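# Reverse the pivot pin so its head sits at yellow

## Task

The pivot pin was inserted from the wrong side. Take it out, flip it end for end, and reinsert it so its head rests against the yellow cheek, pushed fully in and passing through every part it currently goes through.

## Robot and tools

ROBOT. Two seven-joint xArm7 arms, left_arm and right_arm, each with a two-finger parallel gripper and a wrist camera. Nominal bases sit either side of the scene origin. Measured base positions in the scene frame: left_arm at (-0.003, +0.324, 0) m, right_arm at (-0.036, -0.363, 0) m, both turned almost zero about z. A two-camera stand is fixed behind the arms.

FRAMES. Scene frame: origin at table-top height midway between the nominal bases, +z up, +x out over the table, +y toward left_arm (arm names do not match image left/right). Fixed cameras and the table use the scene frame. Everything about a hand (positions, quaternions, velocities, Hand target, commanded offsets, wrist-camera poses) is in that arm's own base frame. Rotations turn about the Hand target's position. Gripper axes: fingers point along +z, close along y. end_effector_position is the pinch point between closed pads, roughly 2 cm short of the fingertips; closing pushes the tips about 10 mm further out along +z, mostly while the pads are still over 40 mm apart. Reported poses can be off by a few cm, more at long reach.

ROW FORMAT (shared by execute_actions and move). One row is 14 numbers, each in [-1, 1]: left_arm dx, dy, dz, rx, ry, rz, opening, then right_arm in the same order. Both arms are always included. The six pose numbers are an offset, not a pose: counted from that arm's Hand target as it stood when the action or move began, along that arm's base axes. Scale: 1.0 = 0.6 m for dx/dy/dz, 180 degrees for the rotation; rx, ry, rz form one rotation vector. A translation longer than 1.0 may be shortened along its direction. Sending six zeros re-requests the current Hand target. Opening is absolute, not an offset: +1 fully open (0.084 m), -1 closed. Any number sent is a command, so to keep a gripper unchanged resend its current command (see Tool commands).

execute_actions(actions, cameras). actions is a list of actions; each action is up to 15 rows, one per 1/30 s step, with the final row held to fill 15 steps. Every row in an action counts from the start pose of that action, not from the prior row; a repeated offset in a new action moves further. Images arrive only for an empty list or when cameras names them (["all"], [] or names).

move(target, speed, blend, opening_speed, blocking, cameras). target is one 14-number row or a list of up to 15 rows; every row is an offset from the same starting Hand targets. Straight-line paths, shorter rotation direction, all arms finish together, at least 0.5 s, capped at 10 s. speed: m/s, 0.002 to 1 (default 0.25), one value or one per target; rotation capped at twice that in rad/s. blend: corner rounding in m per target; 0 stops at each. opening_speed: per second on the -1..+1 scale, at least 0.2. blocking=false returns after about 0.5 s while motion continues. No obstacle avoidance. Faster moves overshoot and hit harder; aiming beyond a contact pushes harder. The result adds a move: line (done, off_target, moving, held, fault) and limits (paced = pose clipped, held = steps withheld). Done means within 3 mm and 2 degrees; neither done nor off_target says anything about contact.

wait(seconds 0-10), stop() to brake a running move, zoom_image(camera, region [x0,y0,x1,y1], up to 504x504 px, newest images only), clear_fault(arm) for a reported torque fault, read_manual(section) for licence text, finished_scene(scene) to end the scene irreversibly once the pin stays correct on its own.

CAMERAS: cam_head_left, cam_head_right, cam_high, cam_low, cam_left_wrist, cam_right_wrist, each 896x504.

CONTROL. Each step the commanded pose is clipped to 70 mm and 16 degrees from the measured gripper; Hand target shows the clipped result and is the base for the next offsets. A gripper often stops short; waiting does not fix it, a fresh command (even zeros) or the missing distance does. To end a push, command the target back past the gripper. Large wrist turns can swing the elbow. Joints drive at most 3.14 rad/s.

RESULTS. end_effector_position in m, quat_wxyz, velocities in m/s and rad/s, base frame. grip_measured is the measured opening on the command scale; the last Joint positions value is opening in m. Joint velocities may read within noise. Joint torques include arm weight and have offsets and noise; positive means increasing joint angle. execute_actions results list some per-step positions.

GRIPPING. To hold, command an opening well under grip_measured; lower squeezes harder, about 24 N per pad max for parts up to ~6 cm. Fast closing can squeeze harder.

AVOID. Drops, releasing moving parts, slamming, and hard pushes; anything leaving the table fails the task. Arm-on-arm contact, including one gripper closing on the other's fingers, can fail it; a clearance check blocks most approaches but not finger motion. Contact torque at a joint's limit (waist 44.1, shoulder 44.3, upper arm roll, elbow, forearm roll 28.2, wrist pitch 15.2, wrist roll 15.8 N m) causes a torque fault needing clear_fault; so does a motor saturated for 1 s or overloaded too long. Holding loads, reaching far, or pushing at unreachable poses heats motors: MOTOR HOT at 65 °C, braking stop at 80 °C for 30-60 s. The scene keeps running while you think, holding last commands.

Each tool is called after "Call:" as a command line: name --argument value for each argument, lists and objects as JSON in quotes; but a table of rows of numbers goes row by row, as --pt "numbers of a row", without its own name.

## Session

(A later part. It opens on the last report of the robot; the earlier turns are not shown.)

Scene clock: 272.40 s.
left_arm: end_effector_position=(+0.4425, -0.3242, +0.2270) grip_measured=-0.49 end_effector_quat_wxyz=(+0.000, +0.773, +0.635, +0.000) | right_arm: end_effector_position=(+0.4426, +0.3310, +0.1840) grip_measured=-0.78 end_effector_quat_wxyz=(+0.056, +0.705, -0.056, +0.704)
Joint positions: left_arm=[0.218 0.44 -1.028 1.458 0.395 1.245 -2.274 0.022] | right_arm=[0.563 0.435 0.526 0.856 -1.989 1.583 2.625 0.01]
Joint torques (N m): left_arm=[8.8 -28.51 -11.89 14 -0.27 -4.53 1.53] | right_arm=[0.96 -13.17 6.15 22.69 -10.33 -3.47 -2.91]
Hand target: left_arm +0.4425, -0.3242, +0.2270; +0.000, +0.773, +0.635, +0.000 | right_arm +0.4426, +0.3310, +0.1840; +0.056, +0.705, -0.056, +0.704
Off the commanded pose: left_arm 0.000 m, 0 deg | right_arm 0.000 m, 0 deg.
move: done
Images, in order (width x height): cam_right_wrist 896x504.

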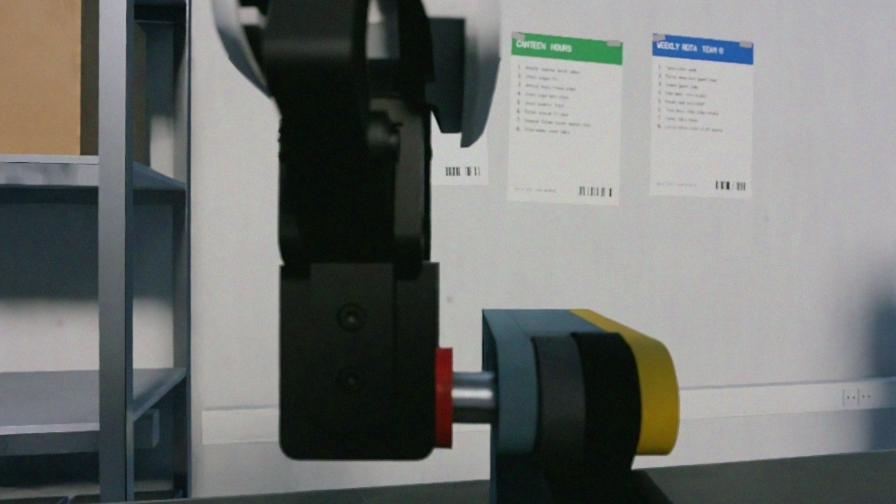

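Call:
move --target '[0,0,0,0,0,0,-0.9,0.0002,0.0013,0,0,0,0,-0.95]' --speed 0.03

Call:
move --target '[0.018,0.09,0,0,0,0,-0.9,0,0,0,0,0,0,-0.95]' --speed 0.1 --cameras '["cam_right_wrist","cam_left_wrist","cam_high"]'

Scene clock: 279.97 s.
left_arm: end_effector_position=(+0.4425, -0.3242, +0.2270) grip_measured=-0.49 end_effector_quat_wxyz=(+0.000, +0.773, +0.635, +0.000) | right_arm: end_effector_position=(+0.4428, +0.3317, +0.1840) grip_measured=-0.78 end_effector_quat_wxyz=(+0.057, +0.705, -0.056, +0.704)
Joint positions: left_arm=[0.218 0.44 -1.028 1.458 0.395 1.245 -2.273 0.022] | right_arm=[0.564 0.437 0.526 0.859 -1.989 1.584 2.623 0.01]
Joint torques (N m): left_arm=[7.5 -27.57 -11.88 14.74 -0.06 -3.76 1.61] | right_arm=[7.16 -11.09 7.95 27.44 -7.48 -3.21 -3.37]
Hand target: left_arm +0.4425, -0.3242, +0.2270; +0.000, +0.773, +0.635, +0.000 | right_arm +0.4427, +0.3317, +0.1840; +0.056, +0.705, -0.056, +0.704
Off the commanded pose: left_arm 0.000 m, 0 deg | right_arm 0.000 m, 0 deg.
move: done

Scene clock: 281.03 s.
left_arm: end_effector_position=(+0.4533, -0.2702, +0.2270) grip_measured=-0.49 end_effector_quat_wxyz=(+0.000, +0.773, +0.635, +0.000) | right_arm: end_effector_position=(+0.4428, +0.3317, +0.1840) grip_measured=-0.78 end_effector_quat_wxyz=(+0.056, +0.705, -0.056, +0.704)
Joint positions: left_arm=[0.386 0.348 -1.057 1.359 0.323 1.202 -2.141 0.022] | right_arm=[0.564 0.437 0.526 0.859 -1.989 1.583 2.623 0.01]
Joint torques (N m): left_arm=[6.26 -26.98 -13.5 14.84 -0.89 -4.75 1.7] | right_arm=[11.1 -21.16 14.02 16.09 -8.35 -1.56 -1.96]
Hand target: left_arm +0.4533, -0.2702, +0.2270; +0.000, +0.773, +0.635, +0.000 | right_arm +0.4427, +0.3317, +0.1840; +0.056, +0.705, -0.056, +0.704
Off the commanded pose: left_arm 0.000 m, 0 deg | right_arm 0.000 m, 0 deg.
move: done
Images, in order (width x height): cam_high 896x504, cam_left_wrist 896x504, cam_right_wrist 896x504.

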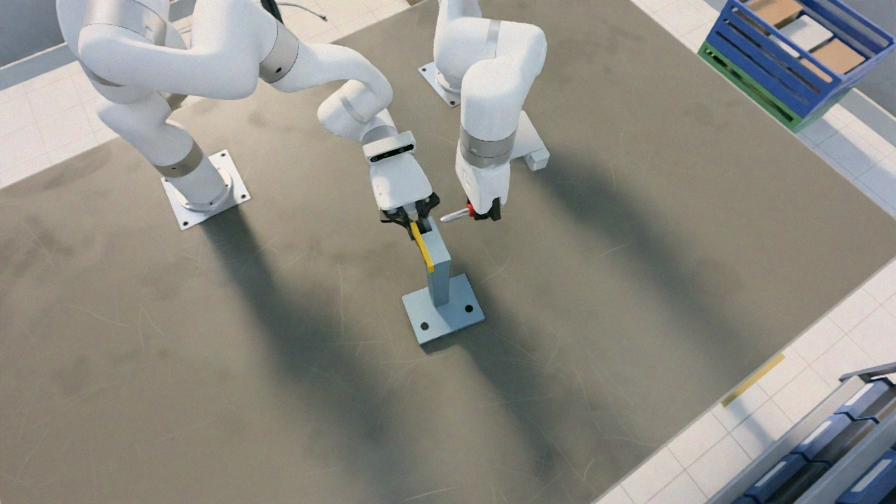

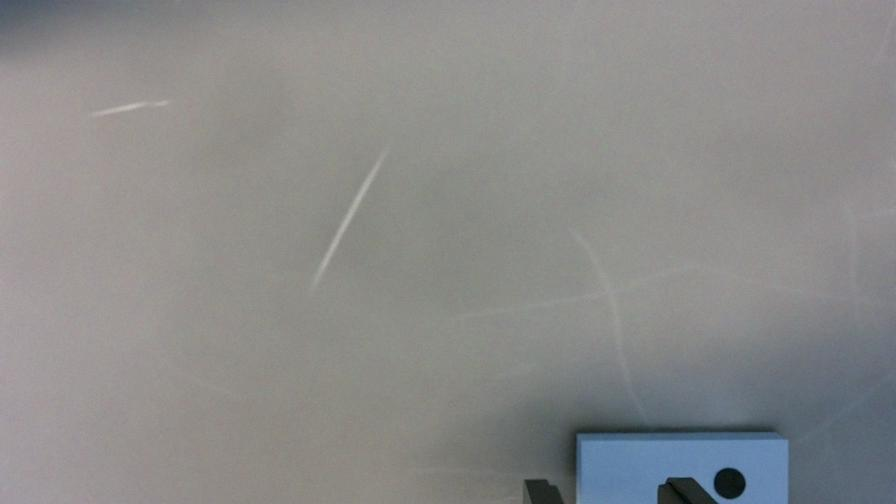

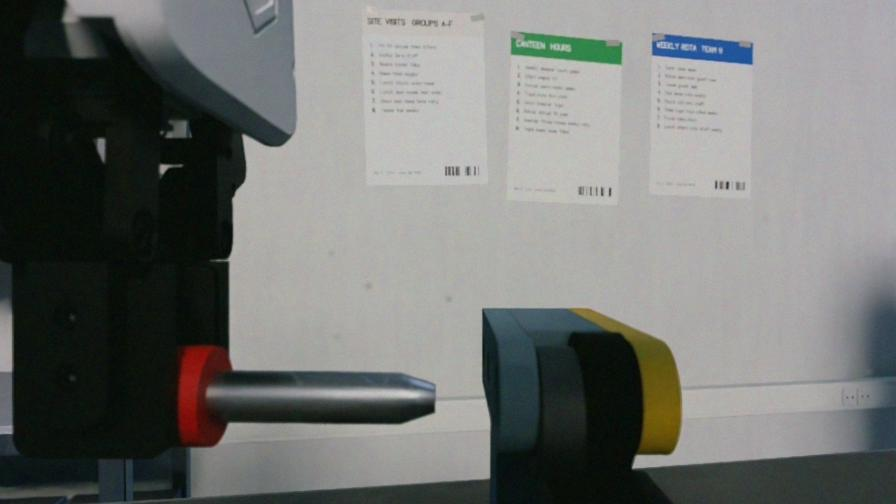

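Call:
zoom_image --camera "cam_right_wrist" --region '[460, 290, 700, 504]'

Call:
zoom_image --camera "cam_high" --region '[370, 180, 470, 280]'

Scaled by 2.100 from the camera's 896x504 image, which has a finer 1280x720 frame.

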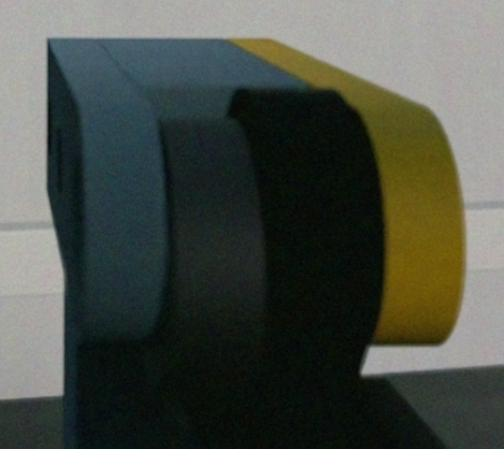

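Scaled by 5.040 from the camera's 896x504 image, which has a finer 1280x720 frame.

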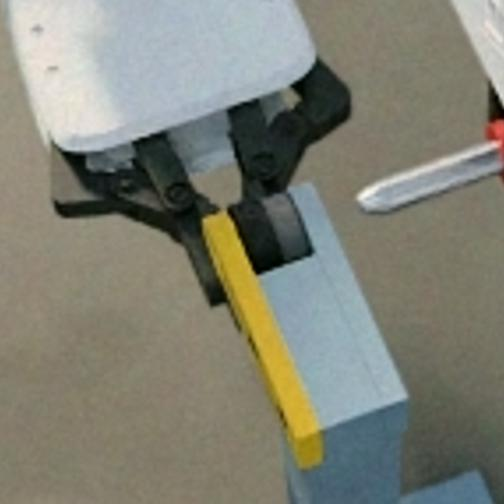

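Call:
move --pt "0 0 0.1667 0 0 0 -0.95 0 0 0 0 0 0 -0.95" --pt "-0.0305 -0.1663 0.1667 0 0 -0.5 -0.95 0 0 0 0 0 0 -0.95" --pt "-0.0682 -0.3433 0.1667 0 0 -1 -0.95 0 0 0 0 0 0 -0.95" --pt "-0.0682 -0.3433 0 0 0 -1 -0.95 0 0 0 0 0 0 -0.95" --speed '[0.3,0.5,0.5,0.2]' --blend '[0.02,0.03,0,0]' --cameras '["cam_right_wrist","cam_left_wrist","cam_high"]'

Call:
zoom_image --camera "cam_right_wrist" --region '[460, 290, 896, 504]'

Call:
zoom_image --camera "cam_high" --region '[340, 170, 500, 280]'

Scene clock: 331.20 s.
left_arm: end_effector_position=(+0.4124, -0.4762, +0.2270) grip_measured=-0.49 end_effector_quat_wxyz=(+0.000, -0.635, +0.773, +0.000) | right_arm: end_effector_position=(+0.4427, +0.3317, +0.1840) grip_measured=-0.78 end_effector_quat_wxyz=(+0.056, +0.705, -0.056, +0.704)
Joint positions: left_arm=[-0.177 0.958 -1.306 1.958 0.911 1.59 0.484 0.022] | right_arm=[0.564 0.437 0.526 0.859 -1.989 1.584 2.623 0.01]
Joint torques (N m): left_arm=[6.51 -25.46 -24.28 8.63 1.23 -4.81 -1.77] | right_arm=[6.75 -15.99 12.01 22.76 -8.7 -1.62 1.45]
Motor temperatures (°C): left_arm=[39 42 37 50 40 33 48] | right_arm=[42 37 40 56 44 37 37]
Hand target: left_arm +0.4124, -0.4762, +0.2270; +0.000, -0.635, +0.773, +0.000 | right_arm +0.4427, +0.3317, +0.1840; +0.056, +0.705, -0.056, +0.704
Off the commanded pose: left_arm 0.000 m, 0 deg | right_arm 0.000 m, 0 deg.
move: done
Images, in order (width x height): cam_high 896x504, cam_left_wrist 896x504, cam_right_wrist 896x504.

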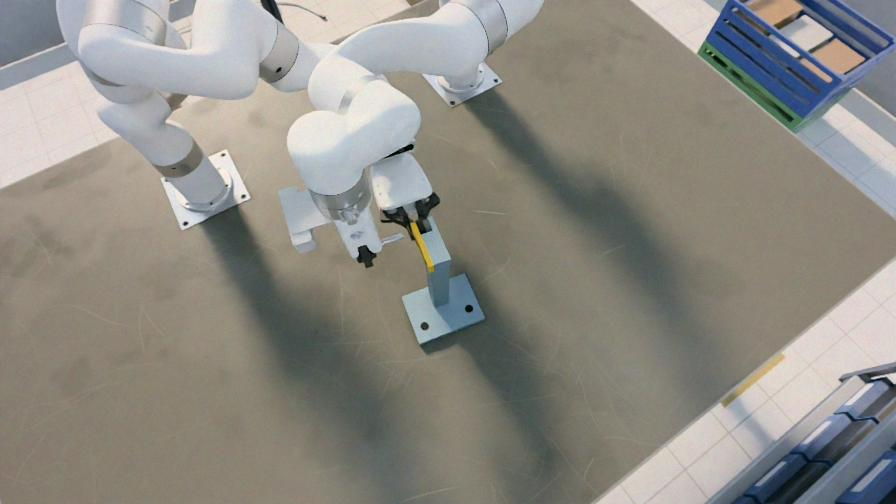

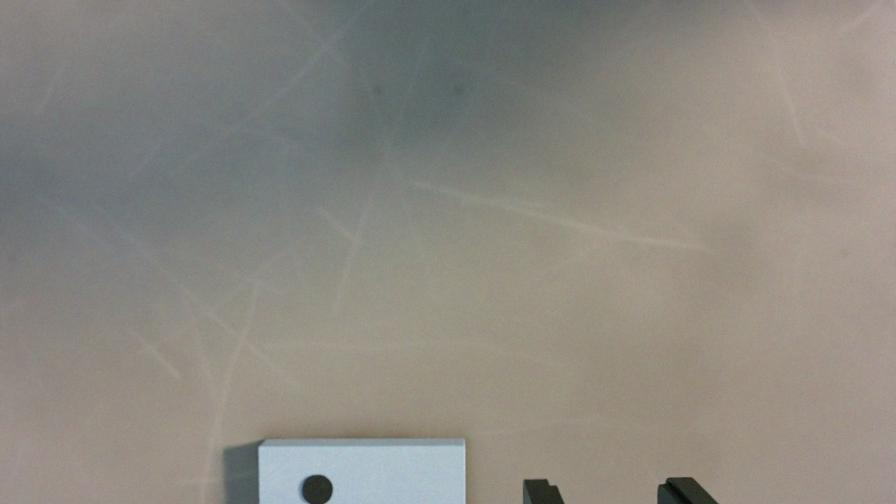

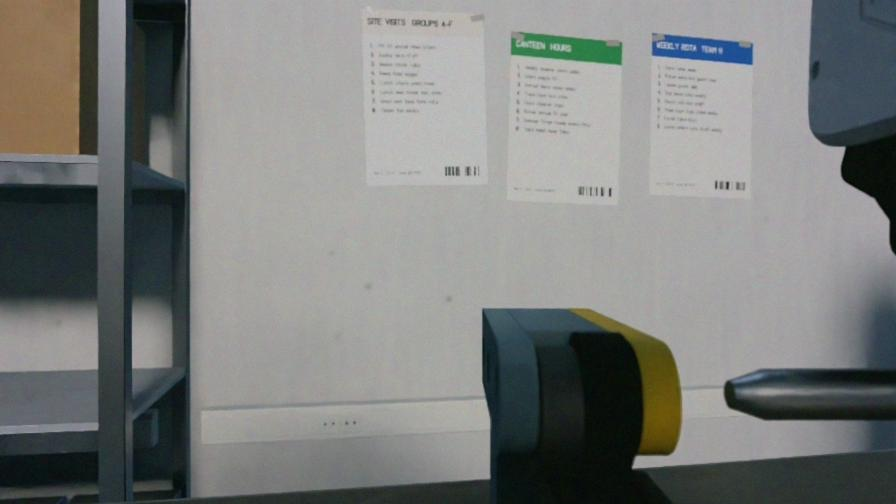

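Scaled by 1.156 from the camera's 896x504 image, which has a finer 1280x720 frame.

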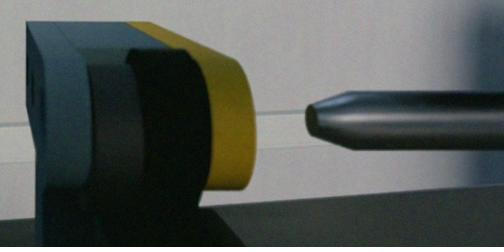

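Scaled by 3.150 from the camera's 896x504 image, which has a finer 1280x720 frame.

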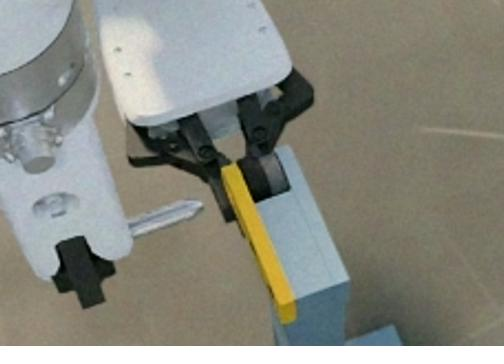

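Call:
move --target '[-0.0073,0.0015,0,0,0,0,-0.95,0,0,0,0,0,0,-0.95]' --speed 0.1 --cameras '["cam_right_wrist","cam_high"]'

Call:
zoom_image --camera "cam_high" --region '[370, 190, 470, 280]'

Call:
zoom_image --camera "cam_right_wrist" --region '[600, 330, 800, 470]'

Scene clock: 367.00 s.
left_arm: end_effector_position=(+0.4080, -0.4753, +0.2270) grip_measured=-0.49 end_effector_quat_wxyz=(+0.000, -0.635, +0.773, +0.000) | right_arm: end_effector_position=(+0.4427, +0.3317, +0.1840) grip_measured=-0.78 end_effector_quat_wxyz=(+0.056, +0.705, -0.056, +0.704)
Joint positions: left_arm=[-0.164 0.951 -1.314 1.934 0.907 1.583 0.473 0.022] | right_arm=[0.564 0.437 0.526 0.859 -1.989 1.584 2.623 0.01]
Joint torques (N m): left_arm=[6.68 -40.24 -24.26 8.23 -1.04 -4.76 -1.72] | right_arm=[5.54 -15.79 11.59 22.81 -8.96 -2.7 1.21]
Motor temperatures (°C): left_arm=[39 42 43 46 40 33 48] | right_arm=[42 38 40 58 44 37 37]
Hand target: left_arm +0.4080, -0.4753, +0.2270; +0.000, -0.635, +0.773, +0.000 | right_arm +0.4427, +0.3317, +0.1840; +0.056, +0.705, -0.056, +0.704
Off the commanded pose: left_arm 0.000 m, 0 deg | right_arm 0.000 m, 0 deg.
move: done
Images, in order (width x height): cam_high 896x504, cam_right_wrist 896x504.

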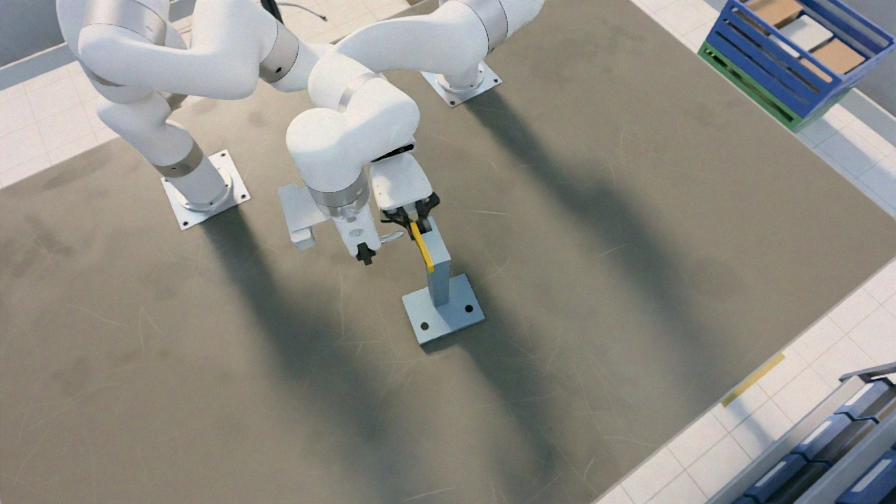

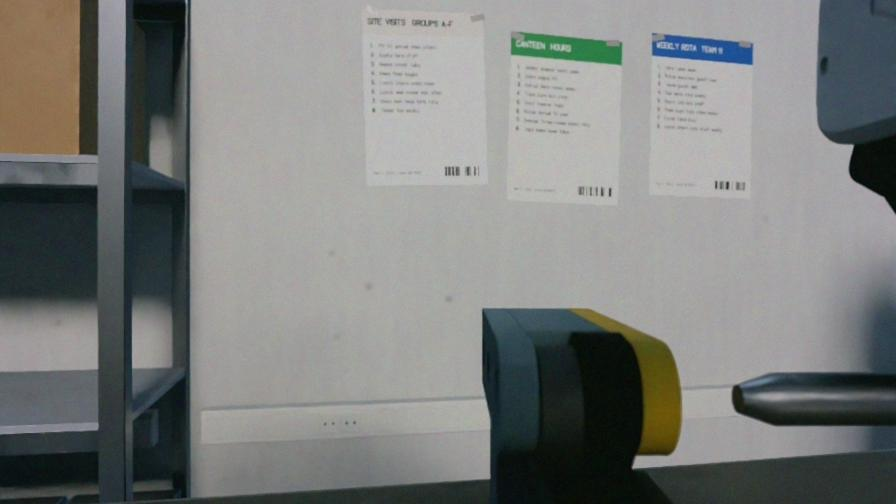

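Scaled by 5.040 from the camera's 896x504 image, which has a finer 1280x720 frame.

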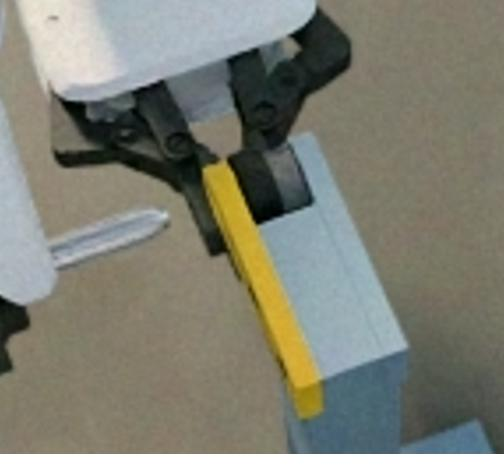

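Scaled by 2.520 from the camera's 896x504 image, which has a finer 1280x720 frame.

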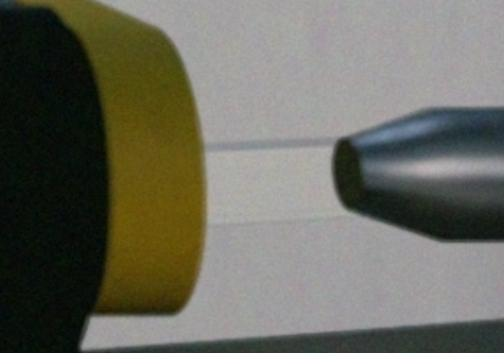

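Call:
zoom_image --camera "cam_right_wrist" --region '[756, 350, 896, 450]'

Call:
zoom_image --camera "cam_high" --region '[375, 210, 415, 260]'

Scaled by 3.600 from the camera's 896x504 image, which has a finer 1280x720 frame.

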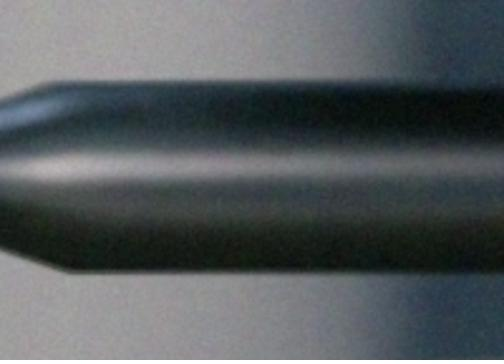

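Scaled by 10.080 from the camera's 896x504 image, which has a finer 1280x720 frame.

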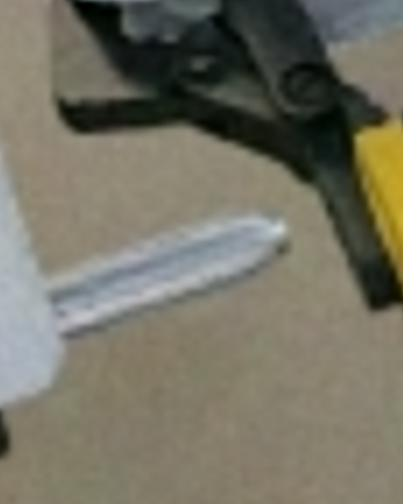

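Call:
move --pt "0.0036 -0.0007 -0.0015 0 0 0 -0.95 0 0 0 0 0 0 -0.95" --pt "0.0075 0.0189 -0.0015 0 0 0 -0.95 0 0 0 0 0 0 -0.95" --speed '[0.1,0.03]' --cameras '["cam_right_wrist","cam_high"]'

Call:
zoom_image --camera "cam_high" --region '[380, 210, 440, 250]'

Call:
zoom_image --camera "cam_right_wrist" --region '[600, 330, 800, 470]'

Scene clock: 417.93 s.
left_arm: end_effector_position=(+0.4125, -0.4640, +0.2261) grip_measured=-0.49 end_effector_quat_wxyz=(+0.000, -0.635, +0.773, +0.000) | right_arm: end_effector_position=(+0.4427, +0.3317, +0.1840) grip_measured=-0.78 end_effector_quat_wxyz=(+0.056, +0.705, -0.056, +0.704)
Joint positions: left_arm=[-0.118 0.942 -1.326 1.894 0.903 1.572 0.479 0.022] | right_arm=[0.564 0.437 0.526 0.859 -1.989 1.584 2.623 0.01]
Joint torques (N m): left_arm=[6.68 -39.56 -24.96 8.6 -1.04 -4.85 1.68] | right_arm=[5.58 -15.84 12.29 22.64 -9.58 -3.47 0.95]
Motor temperatures (°C): left_arm=[39 45 45 45 39 33 48] | right_arm=[41 38 40 59 45 37 37]
Hand target: left_arm +0.4125, -0.4640, +0.2261; +0.000, -0.635, +0.773, +0.000 | right_arm +0.4427, +0.3317, +0.1840; +0.056, +0.705, -0.056, +0.704
Off the commanded pose: left_arm 0.000 m, 0 deg | right_arm 0.000 m, 0 deg.
move: done
Images, in order (width x height): cam_high 896x504, cam_right_wrist 896x504.

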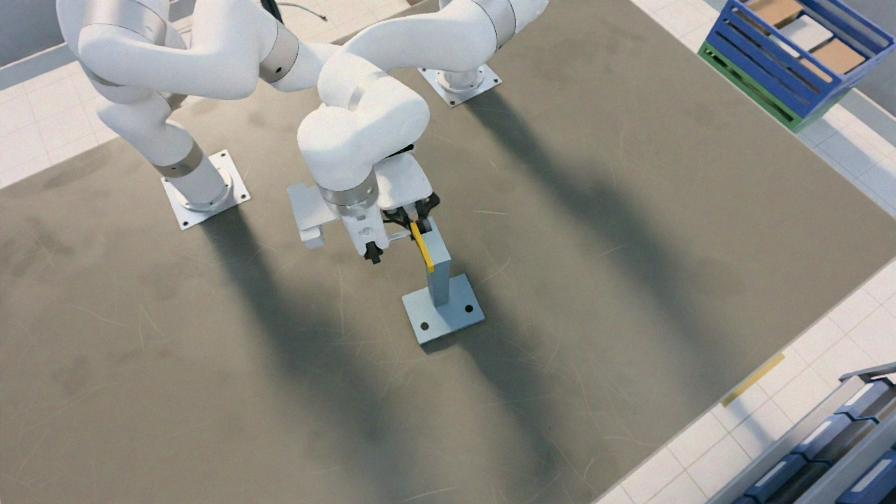

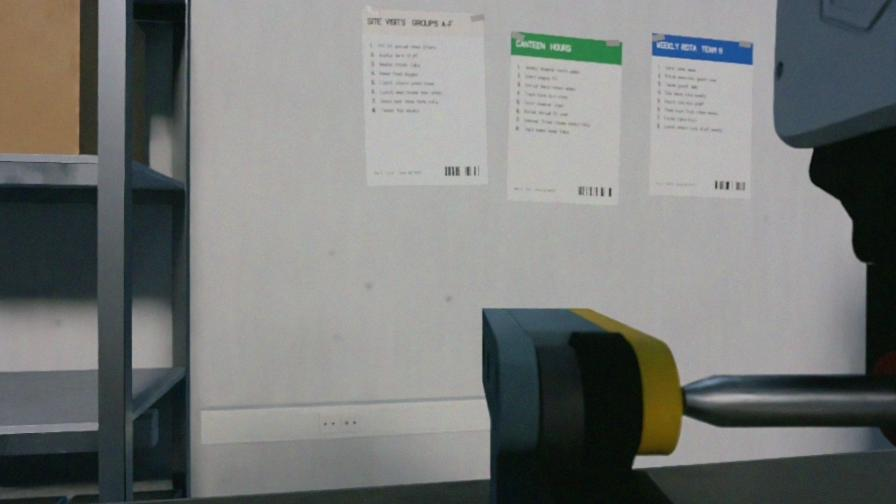

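Scaled by 8.400 from the camera's 896x504 image, which has a finer 1280x720 frame.

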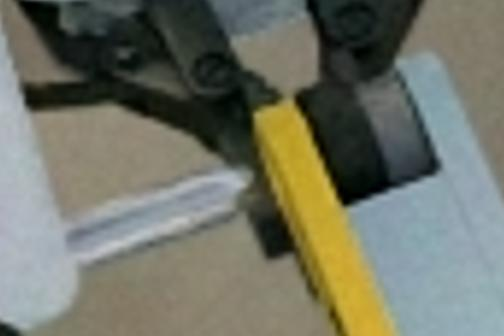

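Scaled by 2.520 from the camera's 896x504 image, which has a finer 1280x720 frame.

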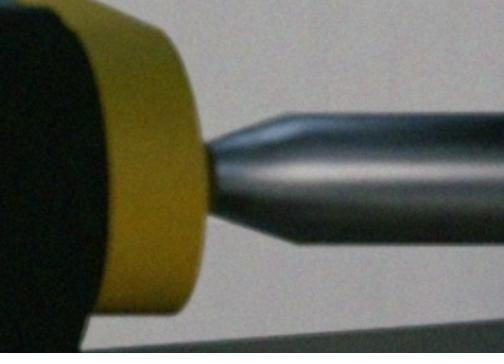

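Call:
move --pt "0 0 0.0008 0 0 0 -0.95 0 0 0 0 0 0 -0.95" --pt "0.002 0.0098 0.0008 0 0 0 -0.95 0 0 0 0 0 0 -0.95" --speed '[0.1,0.02]' --cameras '["cam_right_wrist"]'

Call:
zoom_image --camera "cam_right_wrist" --region '[600, 330, 800, 470]'

Scene clock: 430.63 s.
left_arm: end_effector_position=(+0.4137, -0.4581, +0.2266) grip_measured=-0.49 end_effector_quat_wxyz=(+0.000, -0.635, +0.773, +0.000) | right_arm: end_effector_position=(+0.4427, +0.3317, +0.1840) grip_measured=-0.78 end_effector_quat_wxyz=(+0.056, +0.705, -0.056, +0.704)
Joint positions: left_arm=[-0.094 0.935 -1.335 1.871 0.899 1.567 0.481 0.022] | right_arm=[0.564 0.437 0.526 0.859 -1.989 1.584 2.623 0.01]
Joint torques (N m): left_arm=[6.47 -39.04 -25.14 8.4 -0.96 -4.88 1.72] | right_arm=[5.96 -15.86 12.43 22.79 -10.04 -3.07 0.74]
Motor temperatures (°C): left_arm=[39 45 46 45 39 33 48] | right_arm=[41 38 40 59 45 38 37]
Hand target: left_arm +0.4137, -0.4581, +0.2266; +0.000, -0.635, +0.773, +0.000 | right_arm +0.4427, +0.3317, +0.1840; +0.056, +0.705, -0.056, +0.704
Off the commanded pose: left_arm 0.000 m, 0 deg | right_arm 0.000 m, 0 deg.
move: done
Images, in order (width x height): cam_right_wrist 896x504.

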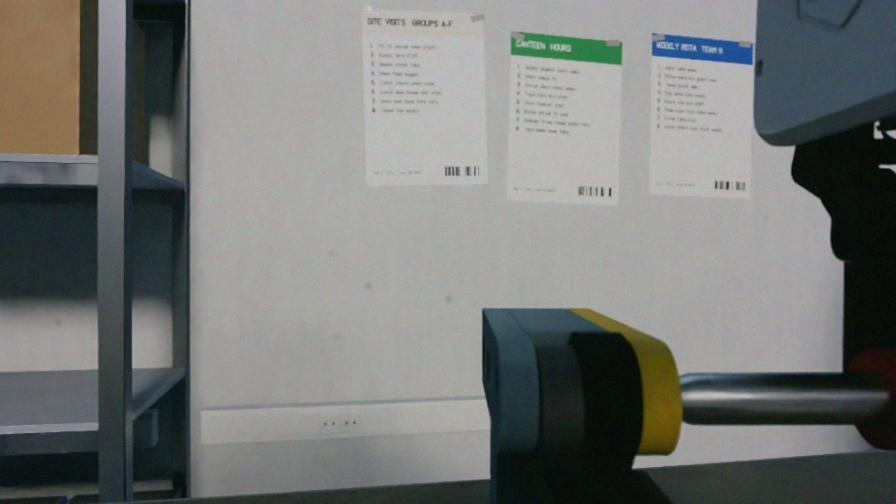

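Scaled by 2.520 from the camera's 896x504 image, which has a finer 1280x720 frame.

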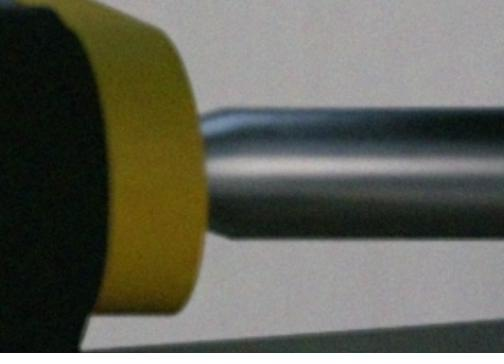

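Call:
move --target '[0.0016,0.0082,0,0,0,0,-0.95,0,0,0,0,0,0,-0.95]' --speed 0.02

Call:
move --target '[0.0029,0.0147,0,0,0,0,-0.95,0,0,0,0,0,0,-0.95]' --speed 0.02 --cameras '["cam_right_wrist","cam_high"]'

Call:
zoom_image --camera "cam_right_wrist" --region '[460, 290, 896, 504]'

Scene clock: 439.53 s.
left_arm: end_effector_position=(+0.4147, -0.4532, +0.2266) grip_measured=-0.49 end_effector_quat_wxyz=(+0.000, -0.635, +0.773, +0.000) | right_arm: end_effector_position=(+0.4427, +0.3317, +0.1840) grip_measured=-0.78 end_effector_quat_wxyz=(+0.056, +0.705, -0.056, +0.704)
Joint positions: left_arm=[-0.073 0.93 -1.342 1.852 0.897 1.562 0.483 0.022] | right_arm=[0.564 0.437 0.526 0.859 -1.989 1.584 2.623 0.01]
Joint torques (N m): left_arm=[6.82 -38.69 -25.31 8.99 -0.98 -4.8 1.78] | right_arm=[6.76 -16.04 12.5 22.61 -10.47 -2.83 0.62]
Motor temperatures (°C): left_arm=[39 45 46 45 39 33 48] | right_arm=[41 38 40 59 45 38 37]
Hand target: left_arm +0.4147, -0.4532, +0.2266; +0.000, -0.635, +0.773, +0.000 | right_arm +0.4427, +0.3317, +0.1840; +0.056, +0.705, -0.056, +0.704
Off the commanded pose: left_arm 0.000 m, 0 deg | right_arm 0.000 m, 0 deg.
move: done

Scene clock: 440.40 s.
left_arm: end_effector_position=(+0.4164, -0.4444, +0.2266) grip_measured=-0.49 end_effector_quat_wxyz=(+0.000, -0.635, +0.773, +0.000) | right_arm: end_effector_position=(+0.4427, +0.3317, +0.1840) grip_measured=-0.78 end_effector_quat_wxyz=(+0.056, +0.705, -0.056, +0.704)
Joint positions: left_arm=[-0.037 0.922 -1.354 1.82 0.892 1.554 0.486 0.022] | right_arm=[0.564 0.437 0.526 0.859 -1.989 1.584 2.623 0.01]
Joint torques (N m): left_arm=[6.42 -37.59 -25.45 8.67 -1.06 -4.49 1.67] | right_arm=[6.96 -16.17 12.54 22.66 -10.41 -2.68 0.68]
Motor temperatures (°C): left_arm=[39 45 46 45 39 33 48] | right_arm=[41 38 40 59 45 38 37]
Hand target: left_arm +0.4164, -0.4443, +0.2266; +0.000, -0.635, +0.773, +0.000 | right_arm +0.4427, +0.3317, +0.1840; +0.056, +0.705, -0.056, +0.704
Off the commanded pose: left_arm 0.000 m, 0 deg | right_arm 0.000 m, 0 deg.
move: done
Images, in order (width x height): cam_high 896x504, cam_right_wrist 896x504.

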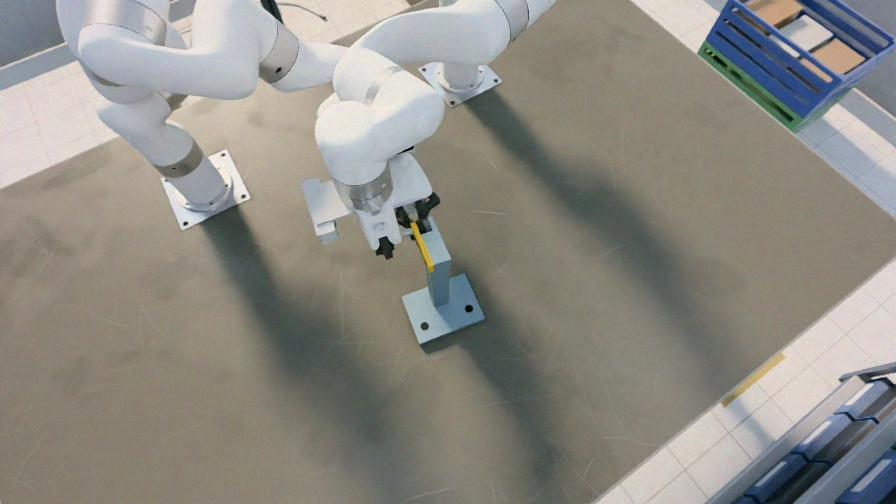

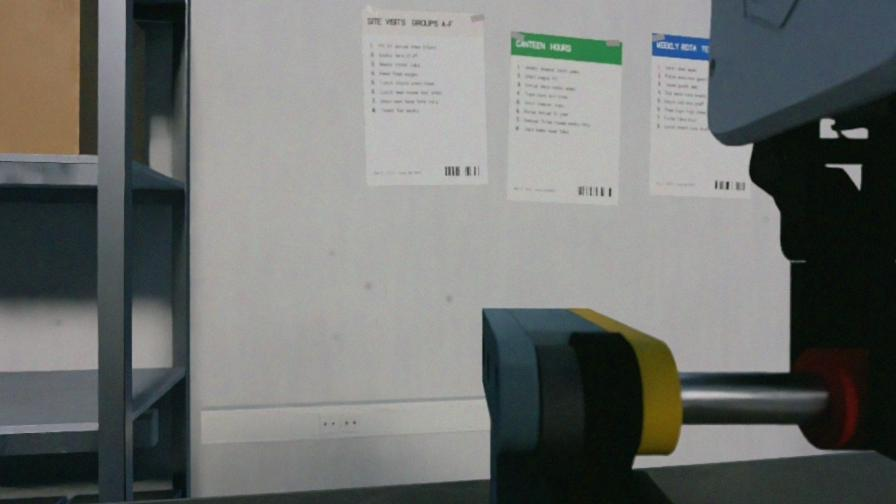

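Scaled by 1.156 from the camera's 896x504 image, which has a finer 1280x720 frame.

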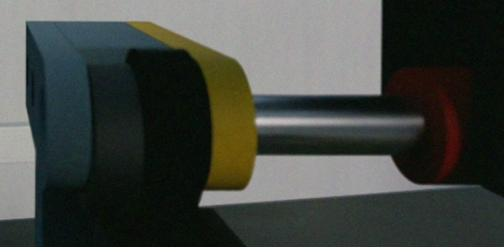

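Call:
move --pt "0.0002 0.0016 0 0 0 0 -0.95 0 0 0 0 0 0 -0.72" --pt "0.0002 0.0016 0 0 0 0 -0.95 0 0 0.0045 0 0 0 -0.72" --speed 0.02 --cameras '["cam_right_wrist"]'

Call:
zoom_image --camera "cam_right_wrist" --region '[460, 290, 700, 504]'

Scene clock: 456.73 s.
left_arm: end_effector_position=(+0.4165, -0.4434, +0.2266) grip_measured=-0.49 end_effector_quat_wxyz=(+0.000, -0.635, +0.773, +0.000) | right_arm: end_effector_position=(+0.4427, +0.3317, +0.1866) grip_measured=-0.74 end_effector_quat_wxyz=(+0.056, +0.705, -0.056, +0.704)
Joint positions: left_arm=[-0.033 0.921 -1.356 1.816 0.892 1.553 0.487 0.022] | right_arm=[0.562 0.429 0.528 0.858 -1.986 1.579 2.619 0.011]
Joint torques (N m): left_arm=[5.83 -37.42 -24.92 8.74 -1 -4.05 1.47] | right_arm=[-0.61 -22.73 8.45 14.23 -1.09 1.23 -2.63]
Motor temperatures (°C): left_arm=[39 45 47 45 39 33 48] | right_arm=[41 38 40 59 45 37 37]
Hand target: left_arm +0.4165, -0.4434, +0.2266; +0.000, -0.635, +0.773, +0.000 | right_arm +0.4427, +0.3317, +0.1867; +0.056, +0.705, -0.056, +0.704
Off the commanded pose: left_arm 0.000 m, 0 deg | right_arm 0.000 m, 0 deg.
move: done
Images, in order (width x height): cam_right_wrist 896x504.

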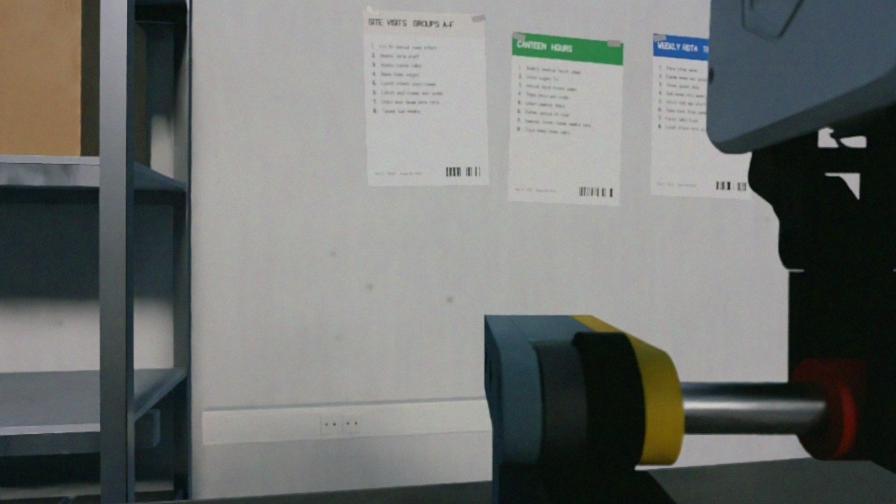

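Scaled by 2.100 from the camera's 896x504 image, which has a finer 1280x720 frame.

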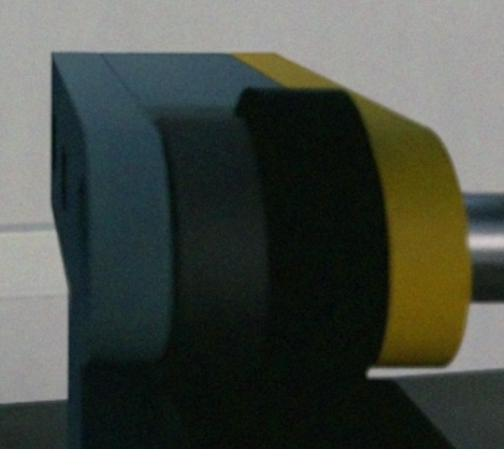

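Call:
move --target '[0,0,0,0,0,0,-0.95,0,0,0,0,0,0,-0.62]' --cameras '["cam_right_wrist"]'

Call:
zoom_image --camera "cam_right_wrist" --region '[460, 290, 700, 504]'

Scene clock: 470.87 s.
left_arm: end_effector_position=(+0.4165, -0.4434, +0.2266) grip_measured=-0.49 end_effector_quat_wxyz=(+0.000, -0.635, +0.773, +0.000) | right_arm: end_effector_position=(+0.4427, +0.3318, +0.1867) grip_measured=-0.64 end_effector_quat_wxyz=(+0.056, +0.705, -0.056, +0.704)
Joint positions: left_arm=[-0.033 0.921 -1.356 1.816 0.892 1.553 0.487 0.022] | right_arm=[0.562 0.429 0.528 0.858 -1.986 1.579 2.619 0.016]
Joint torques (N m): left_arm=[3.64 -35 -21.39 11.11 0 -3.88 1.47] | right_arm=[0.57 -16.98 3.47 16.66 -3.04 4.04 -2.28]
Motor temperatures (°C): left_arm=[39 45 46 46 39 33 47] | right_arm=[41 38 39 56 44 37 37]
Hand target: left_arm +0.4165, -0.4434, +0.2266; +0.000, -0.635, +0.773, +0.000 | right_arm +0.4427, +0.3317, +0.1867; +0.056, +0.705, -0.056, +0.704
Off the commanded pose: left_arm 0.000 m, 0 deg | right_arm 0.000 m, 0 deg.
move: done
Images, in order (width x height): cam_right_wrist 896x504.

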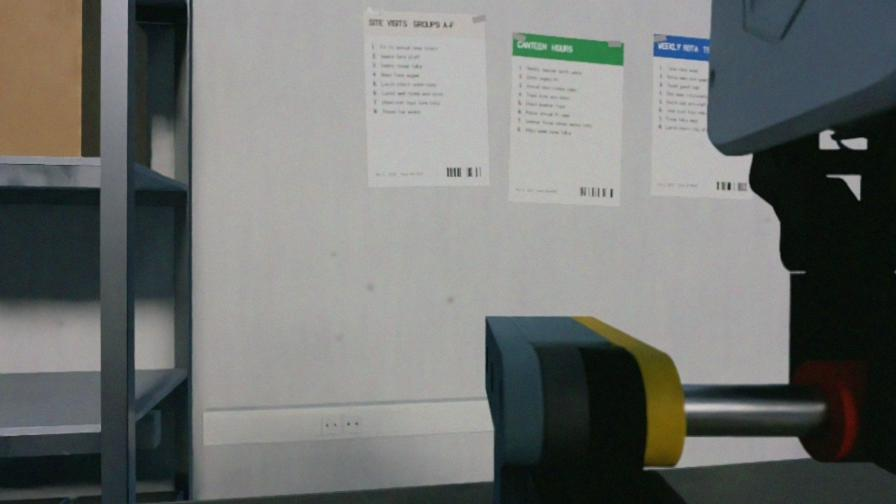

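Scaled by 2.100 from the camera's 896x504 image, which has a finer 1280x720 frame.

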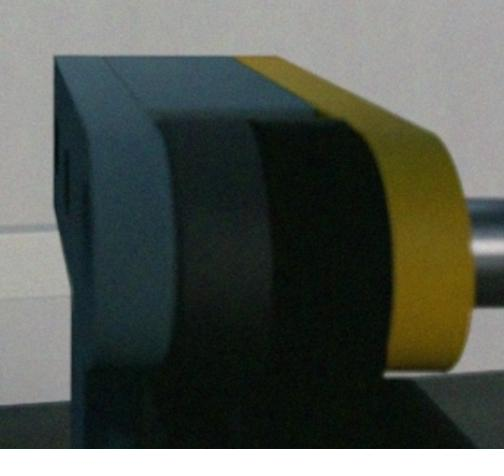

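Call:
move --target '[0.002,0.0098,0,0,0,0,-0.95,0,0,0,0,0,0,-0.62]' --speed 0.02

Call:
move --target '[0.0016,0.0082,0,0,0,0,-0.95,0,0,0,0,0,0,-0.62]' --speed 0.02 --cameras '["cam_right_wrist"]'

Call:
zoom_image --camera "cam_right_wrist" --region '[460, 290, 896, 504]'

Scene clock: 479.50 s.
left_arm: end_effector_position=(+0.4177, -0.4375, +0.2266) grip_measured=-0.49 end_effector_quat_wxyz=(+0.000, -0.635, +0.773, +0.000) | right_arm: end_effector_position=(+0.4427, +0.3317, +0.1867) grip_measured=-0.64 end_effector_quat_wxyz=(+0.056, +0.705, -0.056, +0.704)
Joint positions: left_arm=[-0.009 0.915 -1.364 1.795 0.889 1.548 0.489 0.022] | right_arm=[0.562 0.429 0.528 0.858 -1.986 1.579 2.619 0.016]
Joint torques (N m): left_arm=[6.62 -36.71 -24.99 8.09 -1.15 -3.69 1.62] | right_arm=[-2.46 -15.24 2.26 14.14 -5.65 4.51 -0.25]
Hand target: left_arm +0.4177, -0.4375, +0.2266; +0.000, -0.635, +0.773, +0.000 | right_arm +0.4427, +0.3317, +0.1867; +0.056, +0.705, -0.056, +0.704
Off the commanded pose: left_arm 0.000 m, 0 deg | right_arm 0.000 m, 0 deg.
move: done

Scene clock: 480.30 s.
left_arm: end_effector_position=(+0.4187, -0.4326, +0.2266) grip_measured=-0.49 end_effector_quat_wxyz=(+0.000, -0.635, +0.773, +0.000) | right_arm: end_effector_position=(+0.4427, +0.3317, +0.1867) grip_measured=-0.64 end_effector_quat_wxyz=(+0.056, +0.705, -0.056, +0.704)
Joint positions: left_arm=[0.011 0.911 -1.371 1.778 0.887 1.544 0.492 0.022] | right_arm=[0.562 0.429 0.528 0.858 -1.986 1.579 2.619 0.016]
Joint torques (N m): left_arm=[6.58 -36.08 -25.35 7.27 -1.4 -3.49 1.56] | right_arm=[-2.27 -15.93 3.79 13.66 -5.53 3.65 0.26]
Hand target: left_arm +0.4187, -0.4326, +0.2266; +0.000, -0.635, +0.773, +0.000 | right_arm +0.4427, +0.3317, +0.1867; +0.056, +0.705, -0.056, +0.704
Off the commanded pose: left_arm 0.000 m, 0 deg | right_arm 0.000 m, 0 deg.
move: done
Images, in order (width x height): cam_right_wrist 896x504.

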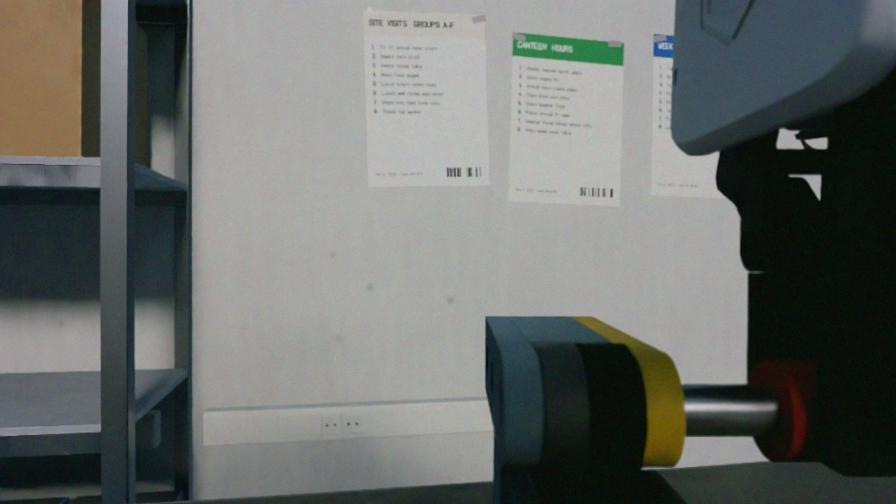

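Scaled by 1.156 from the camera's 896x504 image, which has a finer 1280x720 frame.

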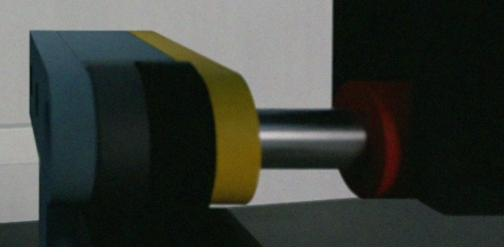

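Call:
move --target '[0,0,0,0,0,0,-0.95,-0.115,0.0184,0,0,0,0,-0.55]' --speed 0.15

Call:
move --target '[0.0033,0.0163,0,0,0,0,-0.95,0,0,0,0,0,0,-0.55]' --speed 0.02 --cameras '["cam_right_wrist"]'

Call:
zoom_image --camera "cam_right_wrist" --region '[420, 220, 740, 400]'

Scene clock: 498.63 s.
left_arm: end_effector_position=(+0.4187, -0.4326, +0.2266) grip_measured=-0.49 end_effector_quat_wxyz=(+0.000, -0.635, +0.773, +0.000) | right_arm: end_effector_position=(+0.3738, +0.3428, +0.1867) grip_measured=-0.57 end_effector_quat_wxyz=(+0.056, +0.705, -0.056, +0.704)
Joint positions: left_arm=[0.011 0.911 -1.371 1.778 0.887 1.543 0.492 0.022] | right_arm=[0.654 0.403 0.614 0.794 -1.835 1.69 2.646 0.019]
Joint torques (N m): left_arm=[5.47 -36.31 -24.63 7.65 -1.33 -2.15 1.35] | right_arm=[3.66 -18.85 5.9 8.69 2.58 5.28 2.66]
Motor temperatures (°C): left_arm=[39 44 46 45 39 32 47] | right_arm=[41 38 37 51 44 37 37]
Hand target: left_arm +0.4187, -0.4326, +0.2266; +0.000, -0.635, +0.773, +0.000 | right_arm +0.3737, +0.3428, +0.1867; +0.056, +0.705, -0.056, +0.704
Off the commanded pose: left_arm 0.000 m, 0 deg | right_arm 0.000 m, 0 deg.
move: done

Scene clock: 499.50 s.
left_arm: end_effector_position=(+0.4207, -0.4228, +0.2266) grip_measured=-0.49 end_effector_quat_wxyz=(+0.000, -0.635, +0.773, +0.000) | right_arm: end_effector_position=(+0.3737, +0.3428, +0.1867) grip_measured=-0.57 end_effector_quat_wxyz=(+0.056, +0.705, -0.056, +0.704)
Joint positions: left_arm=[0.05 0.903 -1.385 1.746 0.883 1.536 0.497 0.022] | right_arm=[0.654 0.403 0.615 0.794 -1.835 1.69 2.646 0.019]
Joint torques (N m): left_arm=[5.59 -35.67 -25.5 6.99 -1.68 -3.02 1.51] | right_arm=[3.57 -18.86 5.92 8.78 2.55 5.36 2.66]
Hand target: left_arm +0.4207, -0.4228, +0.2266; +0.000, -0.635, +0.773, +0.000 | right_arm +0.3737, +0.3428, +0.1867; +0.056, +0.705, -0.056, +0.704
Off the commanded pose: left_arm 0.000 m, 0 deg | right_arm 0.000 m, 0 deg.
move: done
Images, in order (width x height): cam_right_wrist 896x504.

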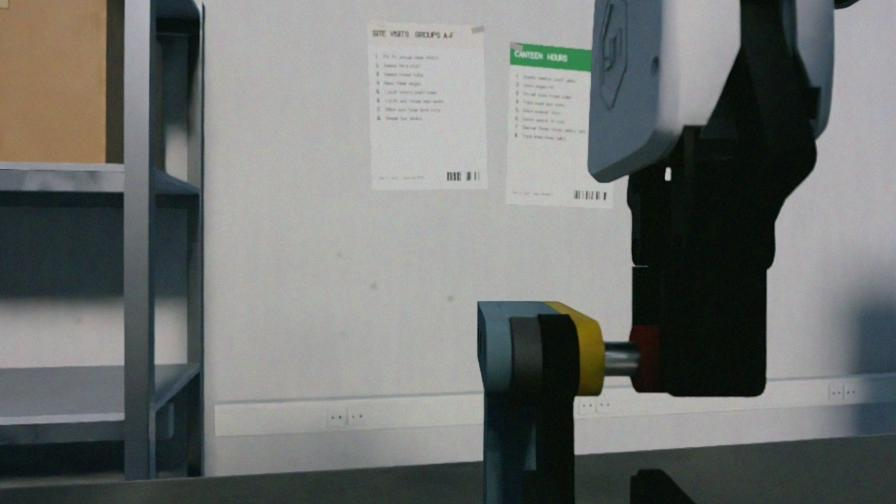

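Scaled by 1.575 from the camera's 896x504 image, which has a finer 1280x720 frame.

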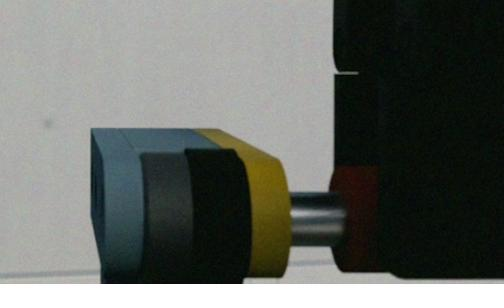

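Call:
move --target '[0.0023,0.0115,0,0,0,0,-0.95,0,0,0,0,0,0,-0.55]' --speed 0.02 --cameras '["cam_right_wrist"]'

Call:
zoom_image --camera "cam_right_wrist" --region '[420, 220, 740, 400]'

Scene clock: 510.27 s.
left_arm: end_effector_position=(+0.4221, -0.4159, +0.2266) grip_measured=-0.49 end_effector_quat_wxyz=(+0.000, -0.635, +0.773, +0.000) | right_arm: end_effector_position=(+0.3737, +0.3428, +0.1867) grip_measured=-0.57 end_effector_quat_wxyz=(+0.056, +0.705, -0.056, +0.704)
Joint positions: left_arm=[0.077 0.897 -1.395 1.724 0.88 1.53 0.502 0.022] | right_arm=[0.654 0.403 0.615 0.794 -1.835 1.69 2.646 0.019]
Joint torques (N m): left_arm=[5.66 -34.77 -26.06 5.98 -2.02 -2.51 1.48] | right_arm=[3.72 -18.77 5.77 8.91 2.58 5.28 2.58]
Hand target: left_arm +0.4221, -0.4159, +0.2266; +0.000, -0.635, +0.773, +0.000 | right_arm +0.3737, +0.3428, +0.1867; +0.056, +0.705, -0.056, +0.704
Off the commanded pose: left_arm 0.000 m, 0 deg | right_arm 0.000 m, 0 deg.
move: done
Images, in order (width x height): cam_right_wrist 896x504.

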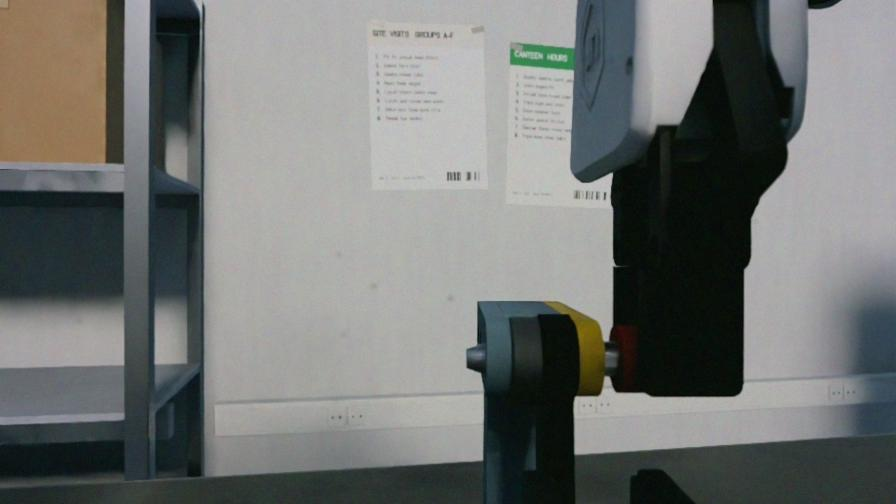

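Scaled by 1.575 from the camera's 896x504 image, which has a finer 1280x720 frame.

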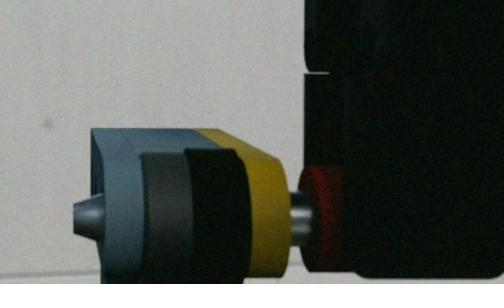

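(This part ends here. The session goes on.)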